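# Tuck chair under desk and park cart in bay

## Task

Roll the office chair fully beneath the desk so it ends upright with every wheel on the floor. Park the utility cart in the yellow taped bay so all four of its wheels sit inside the tape and none touch it. The desk should stay roughly in place, with its load still on top and nothing hanging over its edges. The robot must not tip over or be left leaning, or the task fails. At the end, release whatever is held and move the robot away.

## Robot and tools

Robot: TidyBot++, a single-arm mobile manipulator. The base is 0.54 m long, 0.50 m wide and 0.38 m tall and rides on four powered casters. On top sits one seven-joint arm with a two-finger gripper. The shoulder is 0.12 m ahead of base centre and 0.68 m up. Segments: upper arm 0.42 m, forearm 0.31 m, hand 0.31 m to the hand point. Cameras: base_camera (644x364 pinhole) and wrist_camera (644x476 fisheye, looks along the hand). The arm begins folded, hand down, reaching up to 0.08 m past the base front, with the elbow up to 1.15 m high.

Frames, all in metres. Base frame: origin on the floor below base centre, x ahead, y to the left, z up. Odometry frame: the base frame as it was when the scene began. hand_pose is the point between the finger pads, in the base frame; its z axis runs out along the fingers, its y axis is the closing direction.

Tool move: one action per call. Action keys: base, joints, target, speeds; plus cameras (list of base_camera, wrist_camera, all; omitted or null means all, [] means none) and blocking.
- base: an object of relative offsets from where the base stands when the command begins, measured along the base's current axes. translate_m: metres forward (+) or back, -2 to 2. strafe_m: metres left (+) or right, -2 to 2. rotate_rad: radians counter-clockwise from above (+), -6.3 to 6.3. Translate and strafe together yield one straight-line trip.
- joints: an object of absolute targets by name. joint_1_rad any angle (positive turns the arm clockwise seen from above, opposite to heading); joint_2_rad -2.249 to 2.249 (0 = upper arm vertical, + leans forward); joint_3_rad any angle; joint_4_rad -2.579 to 2.579 (elbow, 0 straight; with joint_3_rad 3.14, negative bends forward); joint_5_rad any angle; joint_6_rad -2.099 to 2.099 (wrist); joint_7_rad any angle (hand down: + is counter-clockwise from above; at 1.57 fingers open left/right); gripper_pos 0 (open, ~85 mm gap) to 1 (closed, squeezing 100-150 N). Gap is about 85 x (1 - gripper_pos) mm. Done tolerances: ±0.039 for joints 1-4, ±0.095 for 5-7, ±0.03 gripper. Free-turning joints go the short way; step under half a turn to go further.
- target: one list of seven numbers, an absolute hand pose in the base frame: x, y, z in metres, then quaternion qw, qx, qy, qz. With target, joints may only contain gripper_pos.
- speeds: optional caps for this action. translate_m and strafe_m 0.05 to 0.5 m/s (state just one of them for a combined move); rotate_rad 0.1 to 1.57 rad/s.
- blocking: true/omitted returns when everything rests; false returns within about 0.5 s while motion continues.
No action runs over 15 s; base moves time out after 14 s.

Tool wait: seconds from 0 to 10; returns state and images, and ends early when moves settle. Tool stop: brakes all running motions. Tool zoom_image: camera name and region [x0, y0, x1, y1] in pixels, at most 504 by 504, origin top-left. Tool finished_scene: scene = this scene's number; ends the scene irreversibly, and the result tells you the next task.

Result lines: move (done, or the worst status), base_status, joint_status, hand_status (moving, done, off_target, contact_stop, time_out, not_followed, torque_fault, limit_stop_at_motor_heat), base_odometry (x, y, heading in rad, -3.142 to 3.142, from wheel counts so slip looks like travel), base_tilt (degrees, forward/right positive, ~1 degree bias), joint_positions, hand_pose, hand_target, motor_effort (% of max, peak in brackets), on_its_own, pictures (camera order of images). "joint command not followed" / "pose unreachable" mean a check held back arm targets; "cause:" explains self-collision. ARM HIT means the arm struck the base or itself. MOTOR HOT warns of heat; an OVER-TEMPERATURE FAULT makes the arm sag for 30-60 s. A torque fault freezes the arm for 10 s. An unplanned stop, refusal or fault cancels later move/wait/finished_scene calls in the same reply.

Practical notes: hand targets usually land within ~3 cm; correct by adding (wanted - measured) to the last target. To hold still, resend hand_target, not hand_pose. Hand-down reach tops out near 0.94 m high, close to the base. Avoid low, forward-pointing targets near the base; the arm can strike it. The arm does not avoid furniture and keeps pushing when blocked; a blocked base pushes hard until timeout and may still say done. A base contact_stop keeps the wheels pressing until the next base command.

Safety: the robot can tip if the raised arm snags something 0.6 m or higher while driving, or when reaching far out or swinging sideways while stretched. Watch base_tilt; back away or retract the arm to recover. Avoid drops, releasing moving parts, slams, hard hits, very hard shoves and excessive gripper force (including gripping hard on something still resting). Something may occasionally tug a held part. Finish with the gripper open and the robot clear.

Each tool is called after "Call:" as name([rows], argument=value, ...), one row to a line, values as JSON.

## Session

Call:
move()

Scene clock: 0.00 s.
base_odometry: x=+0.000 y=+0.000 heading=+0.000
base_tilt: forward=+0.3 right=+0.2
base_status: not commanded
joint_positions: joint_1_rad=-0.049 joint_2_rad=-0.338 joint_3_rad=+3.114 joint_4_rad=-2.509 joint_5_rad=+0.038 joint_6_rad=-0.827 joint_7_rad=+1.527 gripper_pos=+0.000
joint_status: not commanded
motor_effort: joint_1_rad=+1 joint_2_rad=-2 joint_3_rad=+0 joint_4_rad=+16 joint_5_rad=+1 joint_6_rad=+0 joint_7_rad=+0
hand_pose: x=+0.2833 y=+0.0042 z=+0.5932 quat_wxyz=(+0.015, +0.997, +0.028, +0.073) (m; base frame)
hand_target: x=+0.2832 y=+0.0042 z=+0.5931 quat_wxyz=(+0.015, +0.997, +0.028, +0.073) (m; base frame)
hand_status: not commanded
pictures: base_camera, wrist_camera

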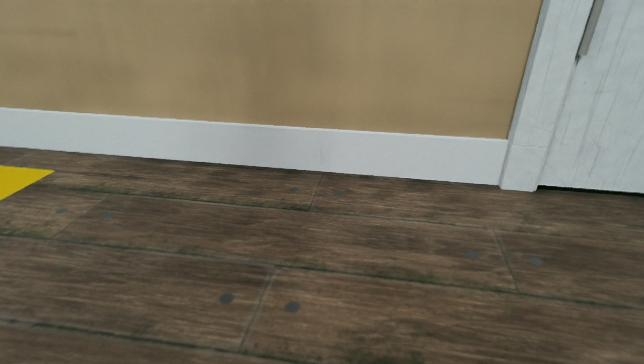

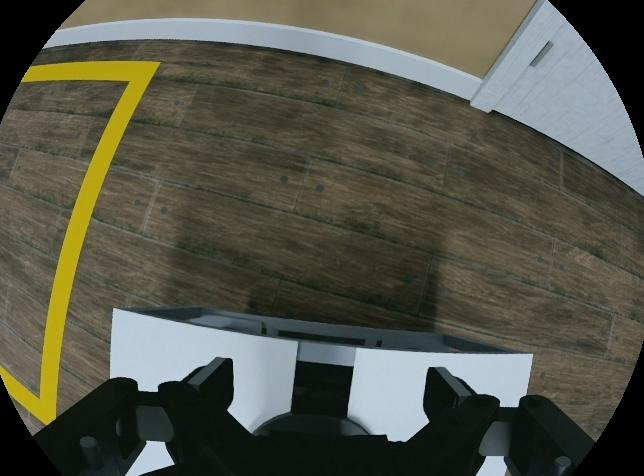

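Call:
move(base={"rotate_rad":0.9}, joints={"joint_6_rad":0.2})

Call:
move(base={"rotate_rad":1.1})

Call:
move(base={"rotate_rad":1.1})

Call:
move(base={"rotate_rad":1.1})

Call:
move(base={"rotate_rad":1.1})

Scene clock: 5.53 s.
move: done
base_odometry: x=+0.000 y=+0.000 heading=+0.900
base_tilt: forward=+0.3 right=+0.2
base_status: done
joint_positions: joint_1_rad=-0.050 joint_2_rad=-0.338 joint_3_rad=+3.114 joint_4_rad=-2.506 joint_5_rad=+0.038 joint_6_rad=+0.156 joint_7_rad=+1.527 gripper_pos=+0.000
joint_status: all done
motor_effort: joint_1_rad=+1(2) joint_2_rad=-6(7) joint_3_rad=+0(2) joint_4_rad=+20(21) joint_5_rad=+1(1) joint_6_rad=+7(7) joint_7_rad=+0(1)
hand_pose: x=+0.5193 y=+0.0344 z=+0.7692 quat_wxyz=(-0.020, +0.844, +0.034, +0.535) (m; base frame)
hand_target: x=+0.5236 y=+0.0352 z=+0.7795 quat_wxyz=(-0.022, +0.833, +0.034, +0.552) (m; base frame)
hand_status: not commanded
pictures: base_camera, wrist_camera

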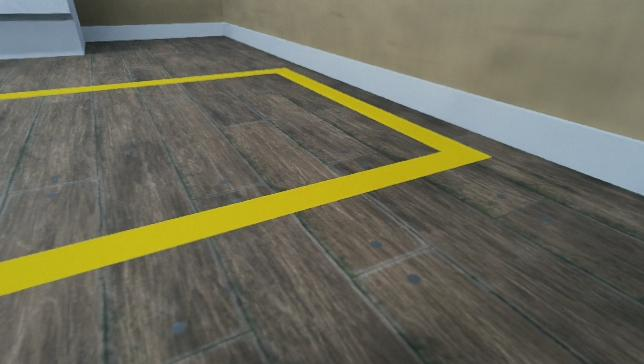

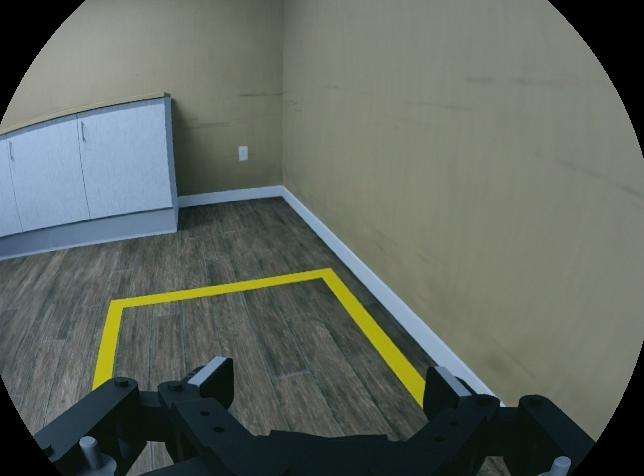

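Scene clock: 7.50 s.
move: done
base_odometry: x=+0.000 y=+0.000 heading=+2.000
base_tilt: forward=+0.3 right=+0.2
base_status: done
joint_positions: joint_1_rad=-0.050 joint_2_rad=-0.338 joint_3_rad=+3.114 joint_4_rad=-2.506 joint_5_rad=+0.038 joint_6_rad=+0.157 joint_7_rad=+1.527 gripper_pos=+0.000
joint_status: not commanded
motor_effort: joint_1_rad=+1(2) joint_2_rad=-6(7) joint_3_rad=+0(2) joint_4_rad=+20(21) joint_5_rad=+1(1) joint_6_rad=+7(7) joint_7_rad=+0(1)
hand_pose: x=+0.5194 y=+0.0347 z=+0.7695 quat_wxyz=(-0.021, +0.844, +0.034, +0.536) (m; base frame)
hand_target: x=+0.5236 y=+0.0352 z=+0.7795 quat_wxyz=(-0.022, +0.833, +0.034, +0.552) (m; base frame)
hand_status: not commanded
pictures: base_camera, wrist_camera

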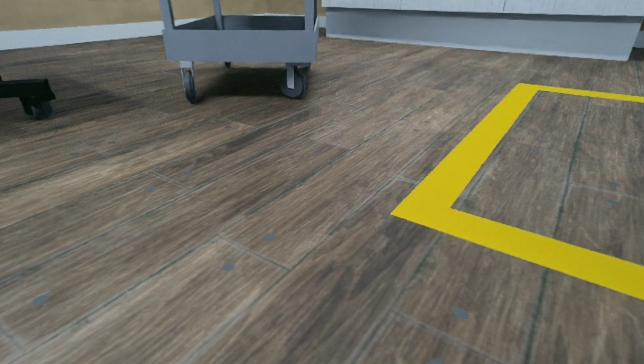

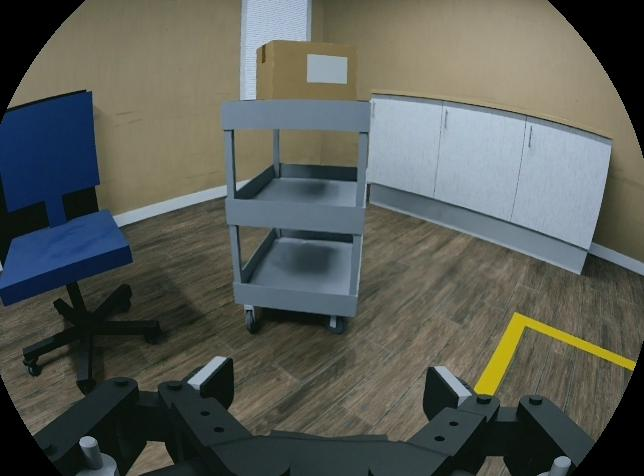

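Scene clock: 9.47 s.
move: done
base_odometry: x=+0.000 y=+0.000 heading=+3.100
base_tilt: forward=+0.3 right=+0.2
base_status: done
joint_positions: joint_1_rad=-0.050 joint_2_rad=-0.338 joint_3_rad=+3.113 joint_4_rad=-2.506 joint_5_rad=+0.038 joint_6_rad=+0.158 joint_7_rad=+1.527 gripper_pos=+0.000
joint_status: not commanded
motor_effort: joint_1_rad=+1(2) joint_2_rad=-6(8) joint_3_rad=+1(2) joint_4_rad=+20(21) joint_5_rad=+1(1) joint_6_rad=+7(7) joint_7_rad=+0(1)
hand_pose: x=+0.5195 y=+0.0349 z=+0.7696 quat_wxyz=(-0.021, +0.843, +0.034, +0.536) (m; base frame)
hand_target: x=+0.5236 y=+0.0352 z=+0.7795 quat_wxyz=(-0.022, +0.833, +0.034, +0.552) (m; base frame)
hand_status: not commanded
pictures: base_camera, wrist_camera

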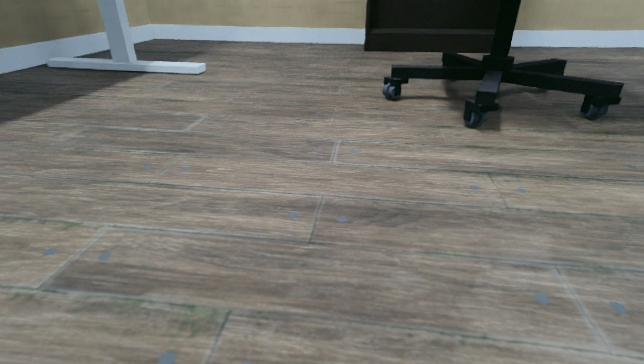

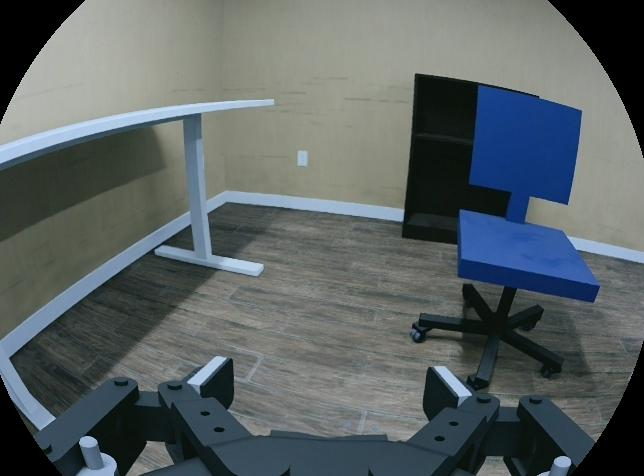

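Scene clock: 11.43 s.
move: done
base_odometry: x=+0.000 y=+0.000 heading=-2.084
base_tilt: forward=+0.3 right=+0.2
base_status: done
joint_positions: joint_1_rad=-0.050 joint_2_rad=-0.338 joint_3_rad=+3.113 joint_4_rad=-2.506 joint_5_rad=+0.038 joint_6_rad=+0.158 joint_7_rad=+1.527 gripper_pos=+0.000
joint_status: not commanded
motor_effort: joint_1_rad=+1(2) joint_2_rad=-6(7) joint_3_rad=+0(2) joint_4_rad=+20(21) joint_5_rad=+1(1) joint_6_rad=+7(7) joint_7_rad=+0(0)
hand_pose: x=+0.5195 y=+0.0350 z=+0.7696 quat_wxyz=(-0.021, +0.843, +0.034, +0.536) (m; base frame)
hand_target: x=+0.5236 y=+0.0352 z=+0.7795 quat_wxyz=(-0.022, +0.833, +0.034, +0.552) (m; base frame)
hand_status: not commanded
pictures: base_camera, wrist_camera

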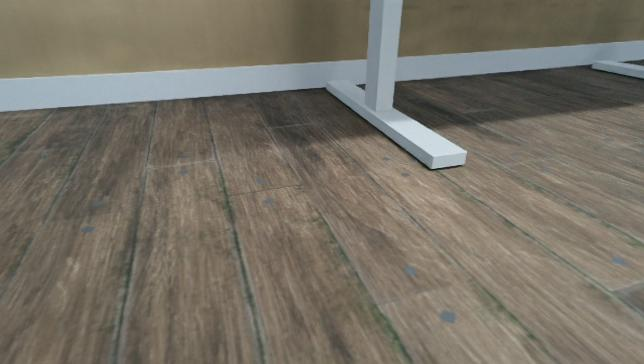

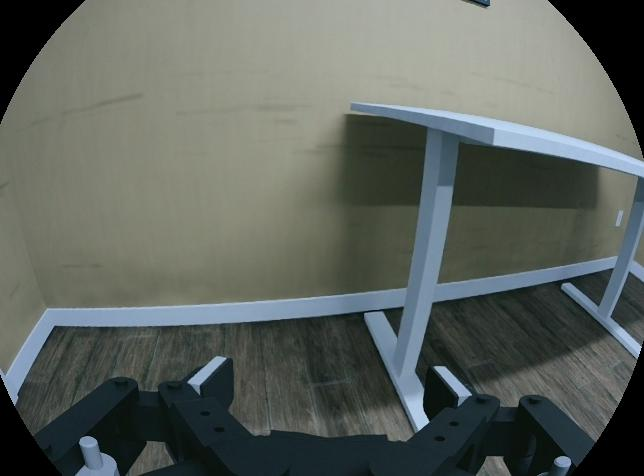

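Scene clock: 13.40 s.
move: done
base_odometry: x=+0.000 y=+0.000 heading=-0.984
base_tilt: forward=+0.3 right=+0.2
base_status: done
joint_positions: joint_1_rad=-0.050 joint_2_rad=-0.338 joint_3_rad=+3.113 joint_4_rad=-2.506 joint_5_rad=+0.038 joint_6_rad=+0.158 joint_7_rad=+1.527 gripper_pos=+0.000
joint_status: not commanded
motor_effort: joint_1_rad=+1(2) joint_2_rad=-7(7) joint_3_rad=+1(2) joint_4_rad=+20(21) joint_5_rad=+1(1) joint_6_rad=+7(7) joint_7_rad=+0(1)
hand_pose: x=+0.5195 y=+0.0352 z=+0.7697 quat_wxyz=(-0.021, +0.843, +0.034, +0.536) (m; base frame)
hand_target: x=+0.5236 y=+0.0352 z=+0.7795 quat_wxyz=(-0.022, +0.833, +0.034, +0.552) (m; base frame)
hand_status: not commanded
pictures: base_camera, wrist_camera

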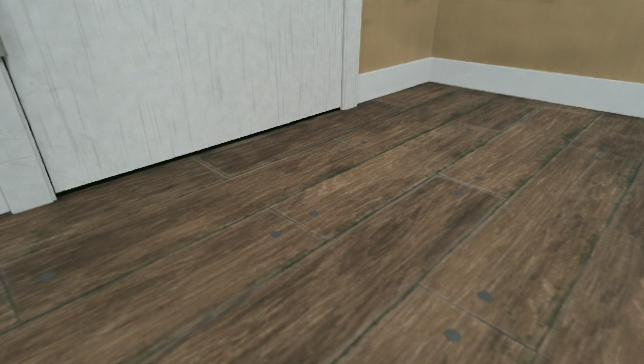

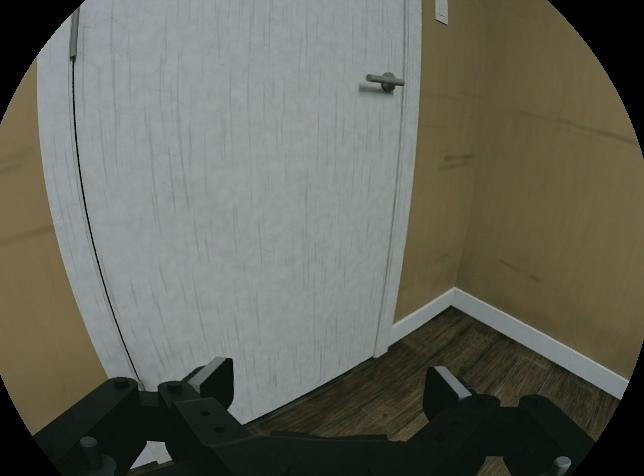

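Call:
move(base={"rotate_rad":-2.4}, joints={"joint_6_rad":0.6})

Call:
move(base={"rotate_rad":0.7})

Scene clock: 32.93 s.
move: done
base_odometry: x=+0.000 y=+0.000 heading=+2.900
base_tilt: forward=+0.3 right=+0.2
base_status: done
joint_positions: joint_1_rad=-0.051 joint_2_rad=-0.338 joint_3_rad=+3.112 joint_4_rad=-2.503 joint_5_rad=+0.038 joint_6_rad=+0.557 joint_7_rad=+1.527 gripper_pos=+0.000
joint_status: all done
motor_effort: joint_1_rad=+1(2) joint_2_rad=-6(8) joint_3_rad=+1(2) joint_4_rad=+20(23) joint_5_rad=+0(1) joint_6_rad=+8(9) joint_7_rad=+0(1)
hand_pose: x=+0.5486 y=+0.0437 z=+0.8910 quat_wxyz=(-0.035, +0.719, +0.035, +0.693) (m; base frame)
hand_target: x=+0.5477 y=+0.0424 z=+0.9006 quat_wxyz=(-0.035, +0.707, +0.033, +0.706) (m; base frame)
hand_status: not commanded
pictures: base_camera, wrist_camera

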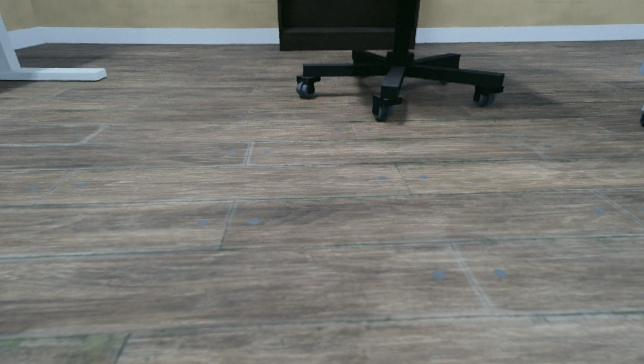

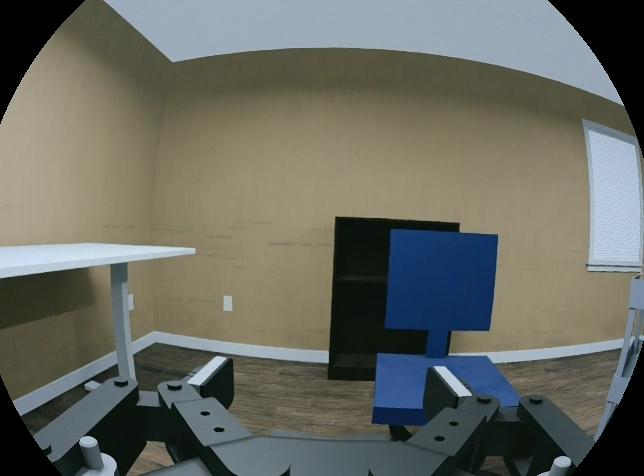

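Scene clock: 34.60 s.
move: done
base_odometry: x=+0.000 y=+0.000 heading=-2.684
base_tilt: forward=+0.3 right=+0.2
base_status: done
joint_positions: joint_1_rad=-0.051 joint_2_rad=-0.338 joint_3_rad=+3.112 joint_4_rad=-2.503 joint_5_rad=+0.038 joint_6_rad=+0.557 joint_7_rad=+1.527 gripper_pos=+0.000
joint_status: not commanded
motor_effort: joint_1_rad=+1(2) joint_2_rad=-7(8) joint_3_rad=+1(2) joint_4_rad=+19(21) joint_5_rad=+1(1) joint_6_rad=+8(8) joint_7_rad=+0(1)
hand_pose: x=+0.5486 y=+0.0437 z=+0.8910 quat_wxyz=(-0.035, +0.719, +0.035, +0.693) (m; base frame)
hand_target: x=+0.5477 y=+0.0424 z=+0.9006 quat_wxyz=(-0.035, +0.707, +0.033, +0.706) (m; base frame)
hand_status: not commanded
pictures: base_camera, wrist_camera

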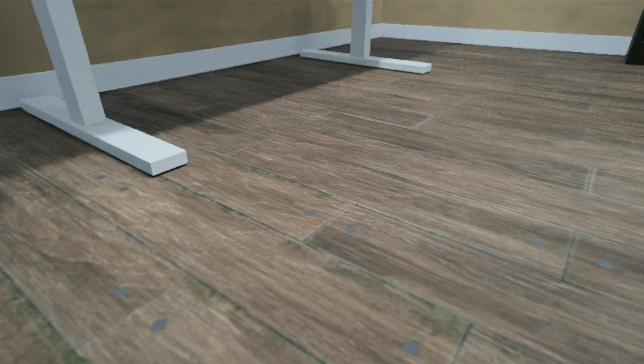

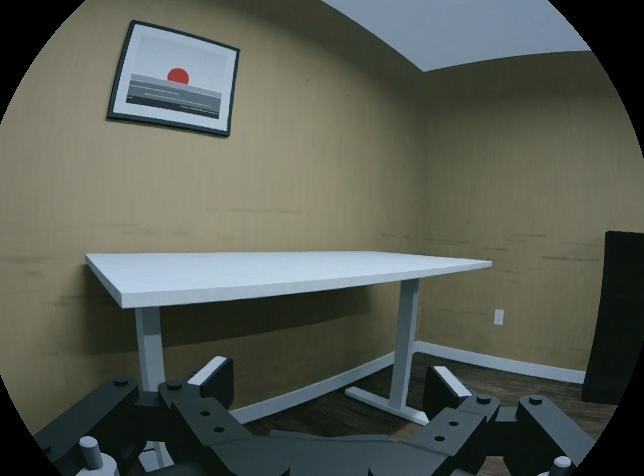

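Call:
move(base={"rotate_rad":-2.3}, cameras=[])

Call:
move(base={"translate_m":-0.6,"strafe_m":1.9})

Scene clock: 47.37 s.
move: done
base_odometry: x=+0.000 y=+0.000 heading=+1.300
base_tilt: forward=+0.3 right=+0.2
base_status: done
joint_positions: joint_1_rad=-0.051 joint_2_rad=-0.338 joint_3_rad=+3.112 joint_4_rad=-2.503 joint_5_rad=+0.038 joint_6_rad=+0.557 joint_7_rad=+1.527 gripper_pos=+0.000
joint_status: not commanded
motor_effort: joint_1_rad=+1(2) joint_2_rad=-5(9) joint_3_rad=+0(2) joint_4_rad=+20(21) joint_5_rad=+1(1) joint_6_rad=+8(8) joint_7_rad=+0(1)
hand_pose: x=+0.5486 y=+0.0437 z=+0.8910 quat_wxyz=(-0.035, +0.719, +0.035, +0.693) (m; base frame)
hand_target: x=+0.5477 y=+0.0424 z=+0.9006 quat_wxyz=(-0.035, +0.707, +0.033, +0.706) (m; base frame)
hand_status: not commanded
pictures: none
No camera images: "cameras" was empty.

Scene clock: 52.73 s.
move: done
base_odometry: x=-1.991 y=-0.069 heading=+1.299
base_tilt: forward=+0.3 right=+0.2
base_status: done
joint_positions: joint_1_rad=-0.056 joint_2_rad=-0.337 joint_3_rad=+3.106 joint_4_rad=-2.503 joint_5_rad=+0.028 joint_6_rad=+0.559 joint_7_rad=+1.527 gripper_pos=+0.000
joint_status: not commanded
motor_effort: joint_1_rad=+1(15) joint_2_rad=-6(9) joint_3_rad=+0(17) joint_4_rad=+19(22) joint_5_rad=+1(10) joint_6_rad=+8(10) joint_7_rad=+0(1)
hand_pose: x=+0.5483 y=+0.0470 z=+0.8911 quat_wxyz=(-0.039, +0.719, +0.034, +0.693) (m; base frame)
hand_target: x=+0.5477 y=+0.0424 z=+0.9006 quat_wxyz=(-0.035, +0.707, +0.033, +0.706) (m; base frame)
hand_status: not commanded
pictures: base_camera, wrist_camera

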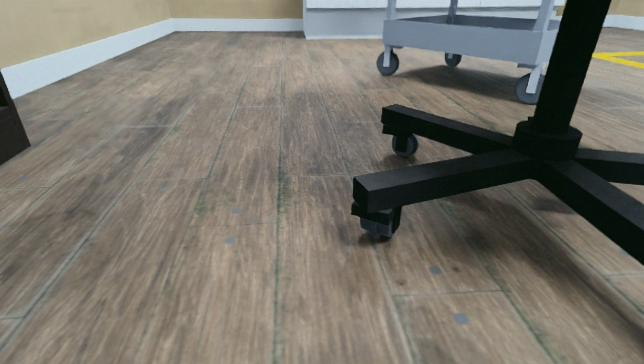

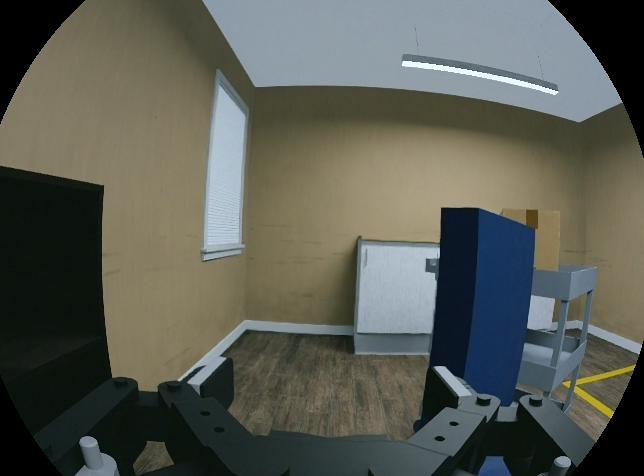

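Call:
move(base={"translate_m":0.25,"strafe_m":-1.39}, cameras=[])

Call:
move(base={"translate_m":0.6,"rotate_rad":0.7}, joints={"joint_6_rad":0.3})

Scene clock: 75.60 s.
move: done
base_odometry: x=-0.585 y=-0.201 heading=+1.299
base_tilt: forward=+0.3 right=+0.2
base_status: done
joint_positions: joint_1_rad=-0.055 joint_2_rad=-0.337 joint_3_rad=+3.107 joint_4_rad=-2.503 joint_5_rad=+0.028 joint_6_rad=+0.560 joint_7_rad=+1.527 gripper_pos=+0.000
joint_status: not commanded
motor_effort: joint_1_rad=+1(2) joint_2_rad=-6(8) joint_3_rad=+1(2) joint_4_rad=+20(22) joint_5_rad=+1(1) joint_6_rad=+8(8) joint_7_rad=+0(1)
hand_pose: x=+0.5484 y=+0.0461 z=+0.8913 quat_wxyz=(-0.039, +0.719, +0.033, +0.693) (m; base frame)
hand_target: x=+0.5477 y=+0.0424 z=+0.9006 quat_wxyz=(-0.035, +0.707, +0.033, +0.706) (m; base frame)
hand_status: not commanded
pictures: none
No camera images: "cameras" was empty.

Scene clock: 78.30 s.
move: done
base_odometry: x=-0.424 y=+0.377 heading=+1.999
base_tilt: forward=+0.3 right=+0.2
base_status: done
joint_positions: joint_1_rad=-0.055 joint_2_rad=-0.339 joint_3_rad=+3.109 joint_4_rad=-2.510 joint_5_rad=+0.028 joint_6_rad=+0.313 joint_7_rad=+1.527 gripper_pos=+0.000
joint_status: all done
motor_effort: joint_1_rad=+1(2) joint_2_rad=-6(9) joint_3_rad=+0(2) joint_4_rad=+19(23) joint_5_rad=+0(1) joint_6_rad=+7(9) joint_7_rad=+0(1)
hand_pose: x=+0.5347 y=+0.0414 z=+0.8129 quat_wxyz=(-0.030, +0.800, +0.034, +0.598) (m; base frame)
hand_target: x=+0.5342 y=+0.0374 z=+0.8087 quat_wxyz=(-0.025, +0.804, +0.034, +0.593) (m; base frame)
hand_status: not commanded
pictures: base_camera, wrist_camera

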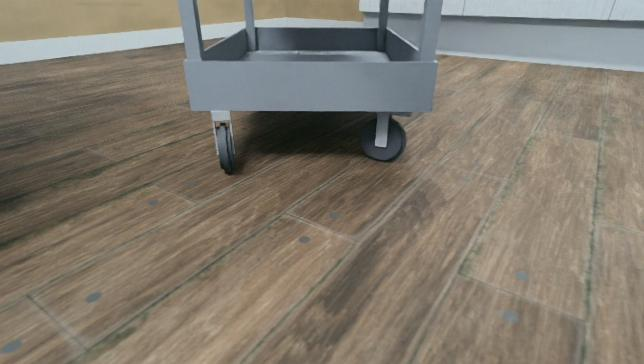

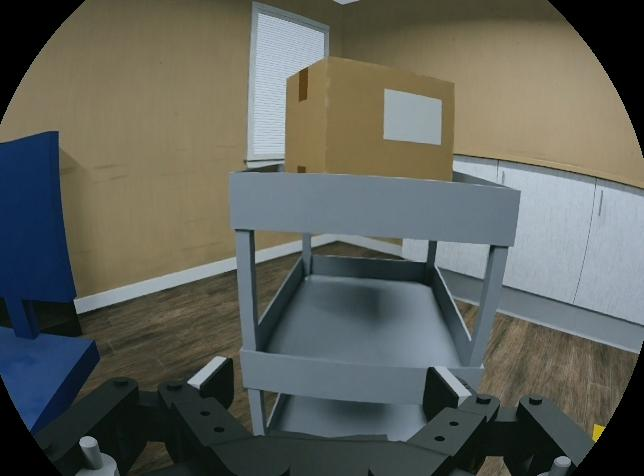

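Call:
move(target=[0.45,-0.06,0.92,0,0.7071,0.7071,0])

Scene clock: 87.50 s.
move: off_target
base_odometry: x=-0.424 y=+0.377 heading=+1.999
base_tilt: forward=+0.3 right=+0.2
base_status: not commanded
joint_positions: joint_1_rad=+0.196 joint_2_rad=+0.124 joint_3_rad=+3.124 joint_4_rad=-1.023 joint_5_rad=+0.048 joint_6_rad=-1.963 joint_7_rad=+3.271 gripper_pos=+0.000
joint_status: not commanded
motor_effort: joint_1_rad=+1(3) joint_2_rad=-20(24) joint_3_rad=-1(7) joint_4_rad=+17(23) joint_5_rad=+1(2) joint_6_rad=-1(8) joint_7_rad=+0(1)
hand_pose: x=+0.4594 y=-0.0744 z=+0.9177 quat_wxyz=(+0.025, +0.730, +0.683, -0.008) (m; base frame)
hand_target: x=+0.4500 y=-0.0600 z=+0.9200 quat_wxyz=(+0.000, +0.707, +0.707, +0.000) (m; base frame)
hand_status: off_target (0.017 m and 4.9 deg from the pose sent, 0.170 m and 107.7 deg at the start; a joint's target at an end of its range on 42 of 167 steps)
pictures: base_camera, wrist_camera

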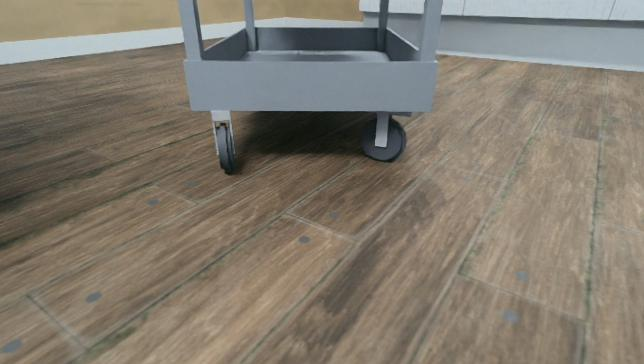

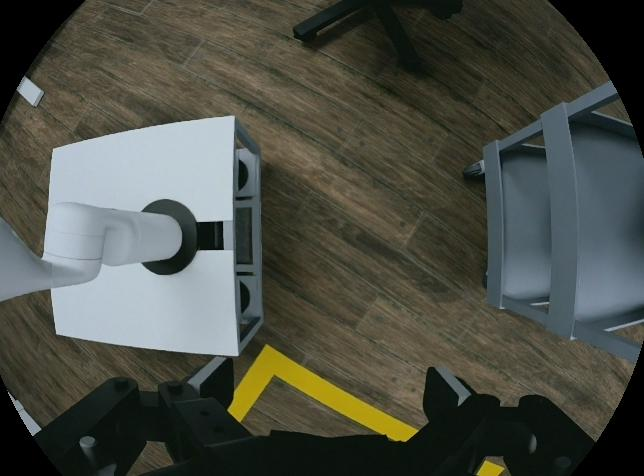

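Call:
move(base={"translate_m":0.3}, speeds={"translate_m":0.2})

Scene clock: 91.57 s.
move: done
base_odometry: x=-0.549 y=+0.650 heading=+1.999
base_tilt: forward=+0.3 right=+0.2
base_status: done
joint_positions: joint_1_rad=+0.196 joint_2_rad=+0.123 joint_3_rad=+3.124 joint_4_rad=-1.023 joint_5_rad=+0.048 joint_6_rad=-1.968 joint_7_rad=+3.271 gripper_pos=+0.000
joint_status: not commanded
motor_effort: joint_1_rad=+1(2) joint_2_rad=-20(23) joint_3_rad=+0(1) joint_4_rad=+16(17) joint_5_rad=+1(1) joint_6_rad=-1(2) joint_7_rad=+0(1)
hand_pose: x=+0.4575 y=-0.0743 z=+0.9182 quat_wxyz=(+0.023, +0.731, +0.682, -0.009) (m; base frame)
hand_target: x=+0.4500 y=-0.0600 z=+0.9200 quat_wxyz=(+0.000, +0.707, +0.707, +0.000) (m; base frame)
hand_status: not commanded
pictures: base_camera, wrist_camera

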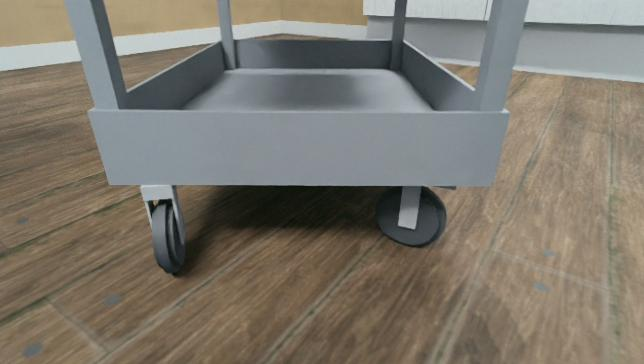

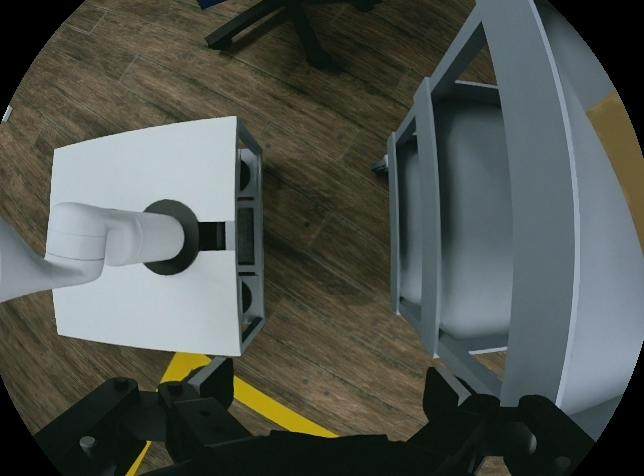

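Call:
move(target=[0.47,-0.06,0.985,0.153,0.69,0.69,0.153])

Scene clock: 101.93 s.
move: off_target
base_odometry: x=-0.549 y=+0.650 heading=+1.999
base_tilt: forward=+0.3 right=+0.2
base_status: not commanded
joint_positions: joint_1_rad=-0.072 joint_2_rad=-0.103 joint_3_rad=+3.412 joint_4_rad=-1.098 joint_5_rad=-0.006 joint_6_rad=-1.745 joint_7_rad=+3.277 gripper_pos=+0.000
joint_status: not commanded
motor_effort: joint_1_rad=+1(2) joint_2_rad=-12(21) joint_3_rad=+0(1) joint_4_rad=+17(18) joint_5_rad=+0(1) joint_6_rad=+2(3) joint_7_rad=-1(1)
hand_pose: x=+0.4579 y=-0.0725 z=+0.9839 quat_wxyz=(+0.151, +0.715, +0.670, +0.128) (m; base frame)
hand_target: x=+0.4700 y=-0.0600 z=+0.9850 quat_wxyz=(+0.153, +0.690, +0.690, +0.153) (m; base frame)
hand_status: off_target (0.017 m and 4.7 deg from the pose sent, 0.069 m and 24.3 deg at the start)
pictures: base_camera, wrist_camera

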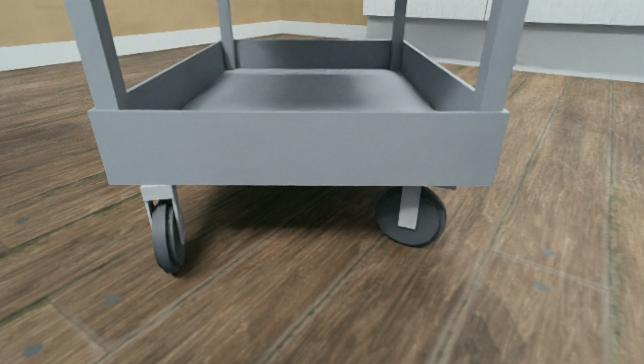

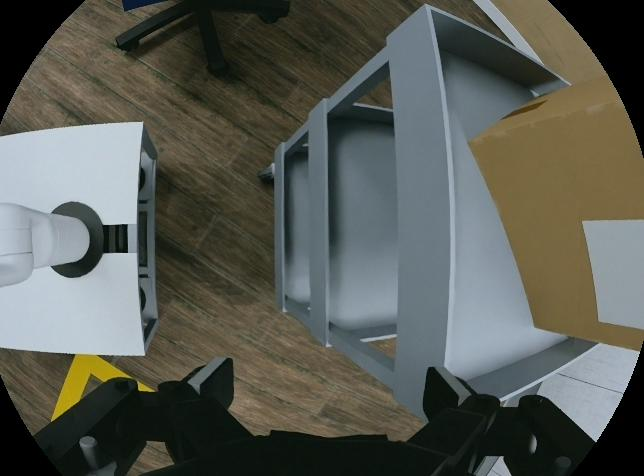

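Call:
move(base={"translate_m":0.12}, speeds={"translate_m":0.1})

Scene clock: 107.13 s.
move: done
base_odometry: x=-0.599 y=+0.759 heading=+1.999
base_tilt: forward=+0.3 right=+0.2
base_status: done
joint_positions: joint_1_rad=-0.073 joint_2_rad=-0.105 joint_3_rad=+3.413 joint_4_rad=-1.100 joint_5_rad=-0.008 joint_6_rad=-1.739 joint_7_rad=+3.277 gripper_pos=+0.000
joint_status: not commanded
motor_effort: joint_1_rad=+1(2) joint_2_rad=-12(16) joint_3_rad=-1(1) joint_4_rad=+18(18) joint_5_rad=+0(1) joint_6_rad=+2(3) joint_7_rad=+0(1)
hand_pose: x=+0.4588 y=-0.0722 z=+0.9849 quat_wxyz=(+0.154, +0.714, +0.670, +0.131) (m; base frame)
hand_target: x=+0.4700 y=-0.0600 z=+0.9850 quat_wxyz=(+0.153, +0.690, +0.690, +0.153) (m; base frame)
hand_status: not commanded
pictures: base_camera, wrist_camera

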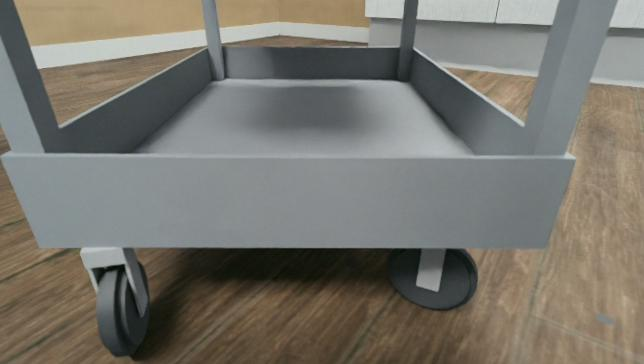

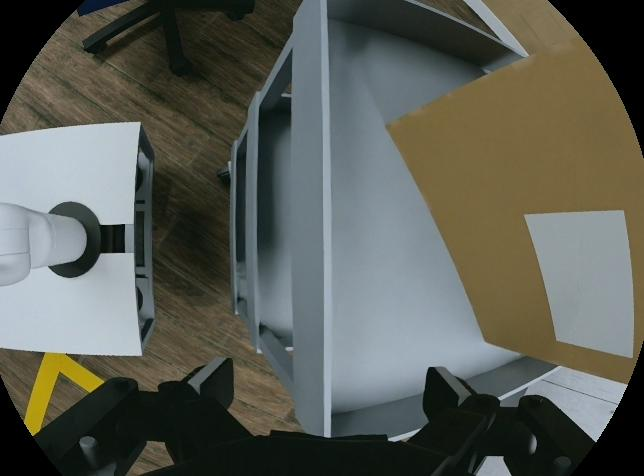

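Call:
move(target=[0.50,-0.065,0.90,0.153,0.69,0.69,0.153])

Scene clock: 111.13 s.
move: off_target
base_odometry: x=-0.599 y=+0.759 heading=+1.999
base_tilt: forward=+0.3 right=+0.2
base_status: not commanded
joint_positions: joint_1_rad=-0.103 joint_2_rad=-0.109 joint_3_rad=+3.434 joint_4_rad=-1.410 joint_5_rad=-0.008 joint_6_rad=-1.451 joint_7_rad=+3.287 gripper_pos=+0.000
joint_status: not commanded
motor_effort: joint_1_rad=+1(1) joint_2_rad=-14(15) joint_3_rad=-1(1) joint_4_rad=+18(21) joint_5_rad=+0(0) joint_6_rad=+2(3) joint_7_rad=+0(1)
hand_pose: x=+0.4918 y=-0.0733 z=+0.8945 quat_wxyz=(+0.145, +0.710, +0.677, +0.126) (m; base frame)
hand_target: x=+0.5000 y=-0.0650 z=+0.9000 quat_wxyz=(+0.153, +0.690, +0.690, +0.153) (m; base frame)
hand_status: off_target (0.013 m and 4.2 deg from the pose sent, 0.095 m and 4.4 deg at the start)
pictures: base_camera, wrist_camera

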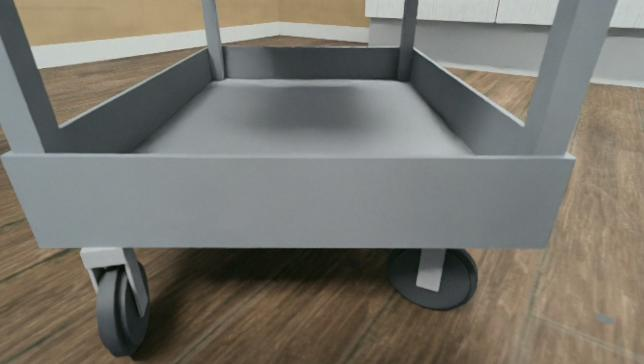

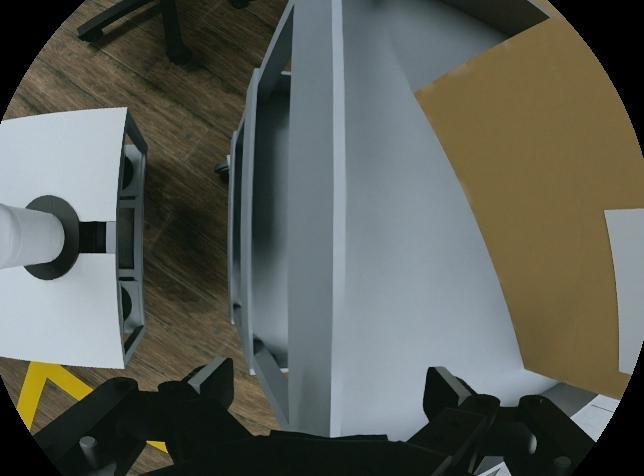

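Call:
move(target=[0.512,-0.065,0.87,0.153,0.69,0.69,0.153], cameras=[])

Call:
move(joints={"gripper_pos":0.8})

Scene clock: 114.20 s.
move: off_target
base_odometry: x=-0.599 y=+0.759 heading=+1.999
base_tilt: forward=+0.3 right=+0.2
base_status: not commanded
joint_positions: joint_1_rad=-0.102 joint_2_rad=-0.109 joint_3_rad=+3.434 joint_4_rad=-1.500 joint_5_rad=-0.008 joint_6_rad=-1.351 joint_7_rad=+3.296 gripper_pos=+0.000
joint_status: not commanded
motor_effort: joint_1_rad=+1(1) joint_2_rad=-14(15) joint_3_rad=-1(1) joint_4_rad=+19(21) joint_5_rad=+0(0) joint_6_rad=+2(3) joint_7_rad=+0(1)
hand_pose: x=+0.5009 y=-0.0744 z=+0.8682 quat_wxyz=(+0.149, +0.707, +0.679, +0.129) (m; base frame)
hand_target: x=+0.5120 y=-0.0650 z=+0.8700 quat_wxyz=(+0.153, +0.690, +0.690, +0.153) (m; base frame)
hand_status: off_target (0.015 m and 3.6 deg from the pose sent, 0.033 m and 4.2 deg at the start)
pictures: none
No camera images: "cameras" was empty.

Scene clock: 115.20 s.
move: done
base_odometry: x=-0.599 y=+0.759 heading=+1.999
base_tilt: forward=+0.3 right=+0.2
base_status: not commanded
joint_positions: joint_1_rad=-0.102 joint_2_rad=-0.109 joint_3_rad=+3.434 joint_4_rad=-1.500 joint_5_rad=-0.008 joint_6_rad=-1.350 joint_7_rad=+3.297 gripper_pos=+0.800
joint_status: all done
motor_effort: joint_1_rad=+1(1) joint_2_rad=-14(15) joint_3_rad=-1(1) joint_4_rad=+20(20) joint_5_rad=+0(1) joint_6_rad=+2(3) joint_7_rad=+0(1)
hand_pose: x=+0.5011 y=-0.0744 z=+0.8683 quat_wxyz=(+0.150, +0.707, +0.679, +0.129) (m; base frame)
hand_target: x=+0.5120 y=-0.0650 z=+0.8700 quat_wxyz=(+0.153, +0.690, +0.690, +0.153) (m; base frame)
hand_status: not commanded
pictures: base_camera, wrist_camera

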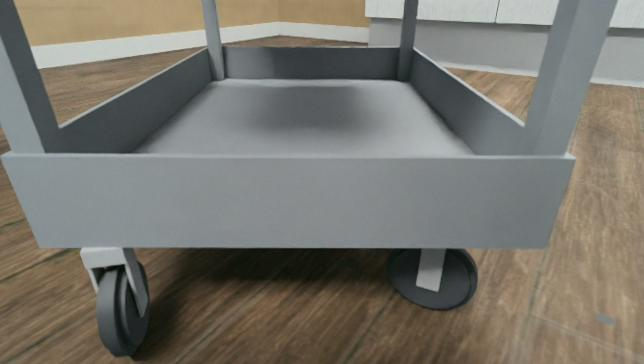

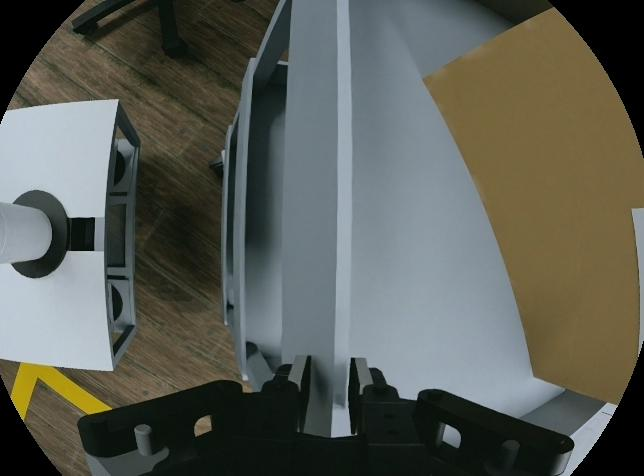

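Call:
move(joints={"gripper_pos":1})

Call:
move(base={"translate_m":-0.1}, speeds={"translate_m":0.1})

Scene clock: 117.53 s.
move: off_target
base_odometry: x=-0.599 y=+0.759 heading=+1.999
base_tilt: forward=+0.3 right=+0.2
base_status: not commanded
joint_positions: joint_1_rad=-0.102 joint_2_rad=-0.109 joint_3_rad=+3.433 joint_4_rad=-1.499 joint_5_rad=-0.008 joint_6_rad=-1.348 joint_7_rad=+3.304 gripper_pos=+0.911
joint_status: gripper_pos off_target (ended at +0.911, target +1.000)
motor_effort: joint_1_rad=+2(2) joint_2_rad=-15(15) joint_3_rad=+1(1) joint_4_rad=+17(20) joint_5_rad=+1(1) joint_6_rad=+5(7) joint_7_rad=-1(1)
hand_pose: x=+0.5017 y=-0.0744 z=+0.8691 quat_wxyz=(+0.151, +0.704, +0.682, +0.130) (m; base frame)
hand_target: x=+0.5120 y=-0.0650 z=+0.8700 quat_wxyz=(+0.153, +0.690, +0.690, +0.153) (m; base frame)
hand_status: not commanded
pictures: base_camera, wrist_camera

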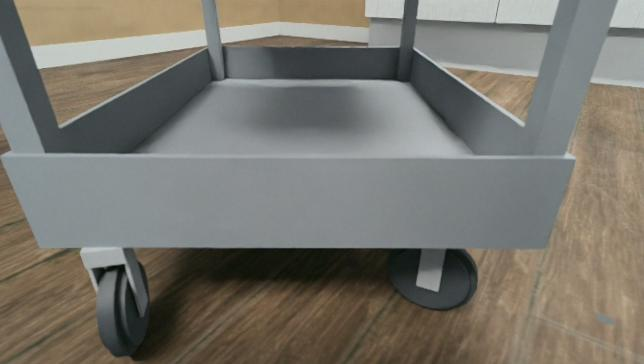

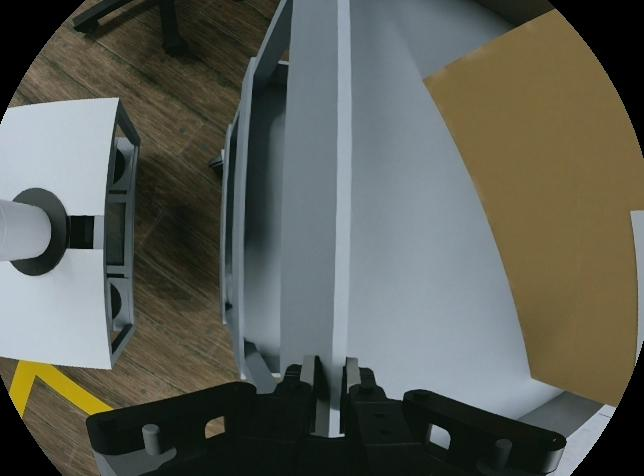

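Scene clock: 119.10 s.
move: done
base_odometry: x=-0.557 y=+0.668 heading=+1.999
base_tilt: forward=+0.3 right=+0.2
base_status: done
joint_positions: joint_1_rad=-0.096 joint_2_rad=-0.103 joint_3_rad=+3.433 joint_4_rad=-1.501 joint_5_rad=-0.022 joint_6_rad=-1.324 joint_7_rad=+3.304 gripper_pos=+0.911
joint_status: not commanded
motor_effort: joint_1_rad=+0(4) joint_2_rad=-13(21) joint_3_rad=-1(3) joint_4_rad=+18(21) joint_5_rad=-1(2) joint_6_rad=+6(8) joint_7_rad=+1(1)
hand_pose: x=+0.5096 y=-0.0736 z=+0.8693 quat_wxyz=(+0.155, +0.705, +0.678, +0.139) (m; base frame)
hand_target: x=+0.5120 y=-0.0650 z=+0.8700 quat_wxyz=(+0.153, +0.690, +0.690, +0.153) (m; base frame)
hand_status: not commanded
pictures: base_camera, wrist_camera

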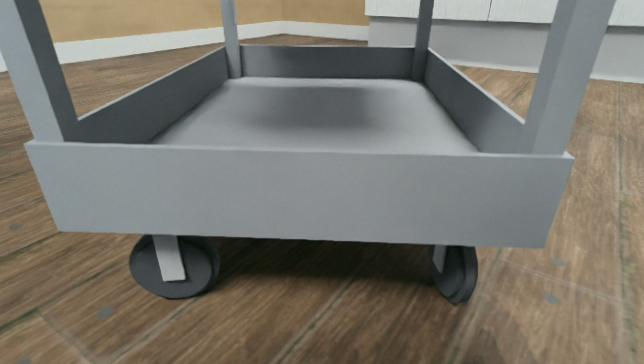

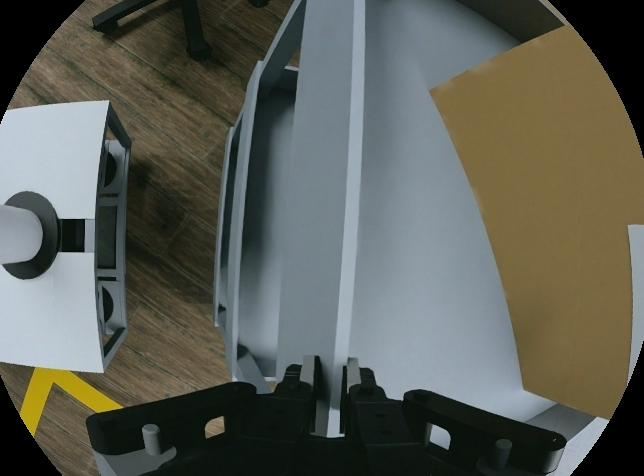

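Call:
move(base={"translate_m":-0.568,"strafe_m":-0.664}, speeds={"translate_m":0.15}, cameras=[])

Call:
move(base={"rotate_rad":-0.57}, speeds={"rotate_rad":0.15})

Scene clock: 130.37 s.
move: done
base_odometry: x=+0.283 y=+0.428 heading=+1.999
base_tilt: forward=+0.3 right=+0.2
base_status: done
joint_positions: joint_1_rad=-0.097 joint_2_rad=-0.116 joint_3_rad=+3.431 joint_4_rad=-1.508 joint_5_rad=-0.057 joint_6_rad=-1.311 joint_7_rad=+3.308 gripper_pos=+0.999
joint_status: not commanded
on_its_own: gripper_pos moved +0.088 to your old target +1.000
motor_effort: joint_1_rad=+1(6) joint_2_rad=-15(21) joint_3_rad=-1(4) joint_4_rad=+20(21) joint_5_rad=+0(7) joint_6_rad=+3(6) joint_7_rad=+0(2)
hand_pose: x=+0.5113 y=-0.0630 z=+0.8732 quat_wxyz=(+0.151, +0.702, +0.678, +0.159) (m; base frame)
hand_target: x=+0.5120 y=-0.0650 z=+0.8700 quat_wxyz=(+0.153, +0.690, +0.690, +0.153) (m; base frame)
hand_status: not commanded
pictures: none
No camera images: "cameras" was empty.

Scene clock: 134.63 s.
move: done
base_odometry: x=+0.283 y=+0.428 heading=+1.430
base_tilt: forward=+0.3 right=+0.2
base_status: done
joint_positions: joint_1_rad=-0.097 joint_2_rad=-0.116 joint_3_rad=+3.432 joint_4_rad=-1.508 joint_5_rad=-0.057 joint_6_rad=-1.311 joint_7_rad=+3.308 gripper_pos=+0.999
joint_status: not commanded
motor_effort: joint_1_rad=+1(2) joint_2_rad=-13(15) joint_3_rad=-1(2) joint_4_rad=+20(21) joint_5_rad=+0(1) joint_6_rad=+3(3) joint_7_rad=+0(1)
hand_pose: x=+0.5112 y=-0.0634 z=+0.8731 quat_wxyz=(+0.151, +0.702, +0.677, +0.159) (m; base frame)
hand_target: x=+0.5120 y=-0.0650 z=+0.8700 quat_wxyz=(+0.153, +0.690, +0.690, +0.153) (m; base frame)
hand_status: not commanded
pictures: base_camera, wrist_camera

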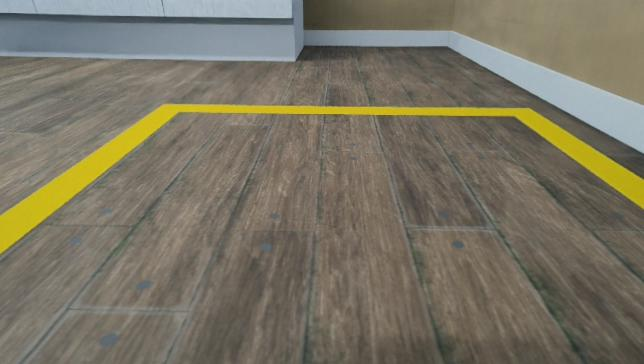

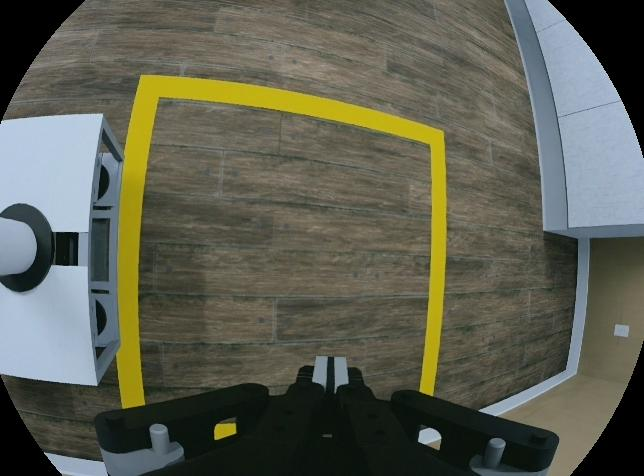

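Call:
move(base={"rotate_rad":0.8}, joints={"gripper_pos":0})

Scene clock: 139.50 s.
move: done
base_odometry: x=+0.283 y=+0.428 heading=+2.229
base_tilt: forward=+0.3 right=+0.2
base_status: done
joint_positions: joint_1_rad=-0.099 joint_2_rad=-0.115 joint_3_rad=+3.431 joint_4_rad=-1.508 joint_5_rad=-0.057 joint_6_rad=-1.311 joint_7_rad=+3.308 gripper_pos=+0.000
joint_status: all done
motor_effort: joint_1_rad=+1(3) joint_2_rad=-14(16) joint_3_rad=-1(3) joint_4_rad=+20(21) joint_5_rad=+0(1) joint_6_rad=+3(3) joint_7_rad=+0(1)
hand_pose: x=+0.5114 y=-0.0621 z=+0.8731 quat_wxyz=(+0.151, +0.701, +0.679, +0.159) (m; base frame)
hand_target: x=+0.5120 y=-0.0650 z=+0.8700 quat_wxyz=(+0.153, +0.690, +0.690, +0.153) (m; base frame)
hand_status: not commanded
pictures: base_camera, wrist_camera

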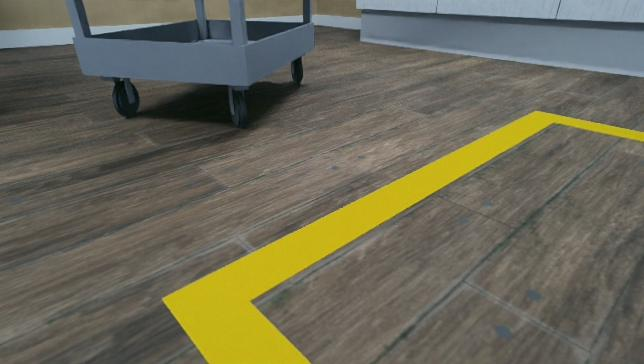

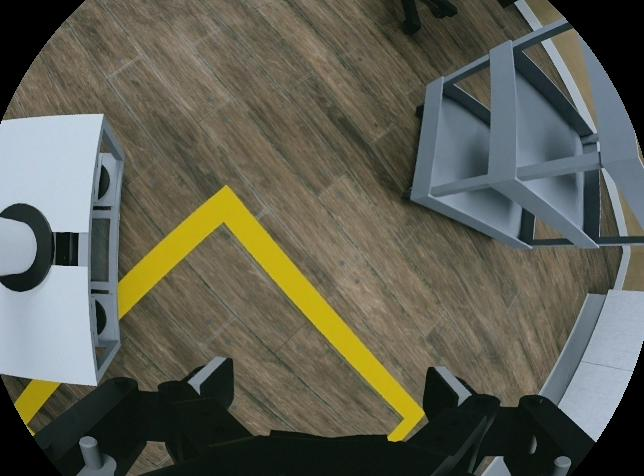

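Call:
move(base={"rotate_rad":-0.25}, target=[0.47,-0.06,0.985,0.153,0.69,0.69,0.153], cameras=[])

Call:
move(base={"translate_m":0.45,"strafe_m":0.79})

Scene clock: 146.97 s.
move: off_target
base_odometry: x=+0.283 y=+0.428 heading=+1.980
base_tilt: forward=+0.3 right=+0.2
base_status: done
joint_positions: joint_1_rad=-0.094 joint_2_rad=-0.115 joint_3_rad=+3.436 joint_4_rad=-1.123 joint_5_rad=-0.057 joint_6_rad=-1.661 joint_7_rad=+3.308 gripper_pos=+0.000
joint_status: not commanded
motor_effort: joint_1_rad=+1(3) joint_2_rad=-12(16) joint_3_rad=+0(3) joint_4_rad=+18(21) joint_5_rad=+0(1) joint_6_rad=+3(3) joint_7_rad=+0(1)
hand_pose: x=+0.4774 y=-0.0626 z=+0.9899 quat_wxyz=(+0.166, +0.694, +0.680, +0.167) (m; base frame)
hand_target: x=+0.4700 y=-0.0600 z=+0.9850 quat_wxyz=(+0.153, +0.690, +0.690, +0.153) (m; base frame)
hand_status: off_target (0.009 m and 2.6 deg from the pose sent, 0.119 m and 2.0 deg at the start)
pictures: none
No camera images: "cameras" was empty.

Scene clock: 150.13 s.
move: done
base_odometry: x=-0.621 y=+0.526 heading=+1.980
base_tilt: forward=+0.3 right=+0.2
base_status: done
joint_positions: joint_1_rad=-0.094 joint_2_rad=-0.114 joint_3_rad=+3.436 joint_4_rad=-1.123 joint_5_rad=-0.057 joint_6_rad=-1.664 joint_7_rad=+3.308 gripper_pos=+0.000
joint_status: not commanded
motor_effort: joint_1_rad=+1(2) joint_2_rad=-12(14) joint_3_rad=+0(2) joint_4_rad=+17(19) joint_5_rad=+0(1) joint_6_rad=+3(4) joint_7_rad=+0(1)
hand_pose: x=+0.4773 y=-0.0624 z=+0.9890 quat_wxyz=(+0.165, +0.695, +0.680, +0.166) (m; base frame)
hand_target: x=+0.4700 y=-0.0600 z=+0.9850 quat_wxyz=(+0.153, +0.690, +0.690, +0.153) (m; base frame)
hand_status: not commanded
pictures: base_camera, wrist_camera

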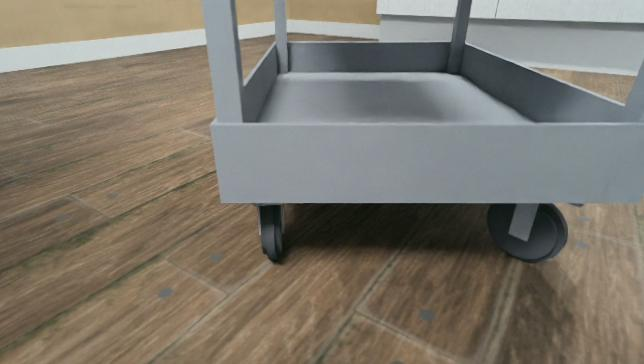

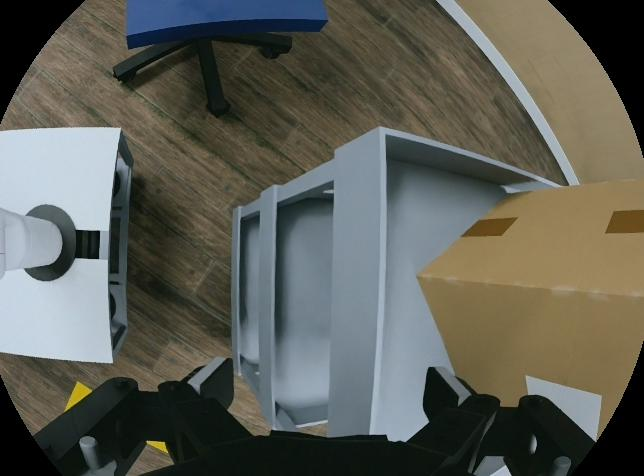

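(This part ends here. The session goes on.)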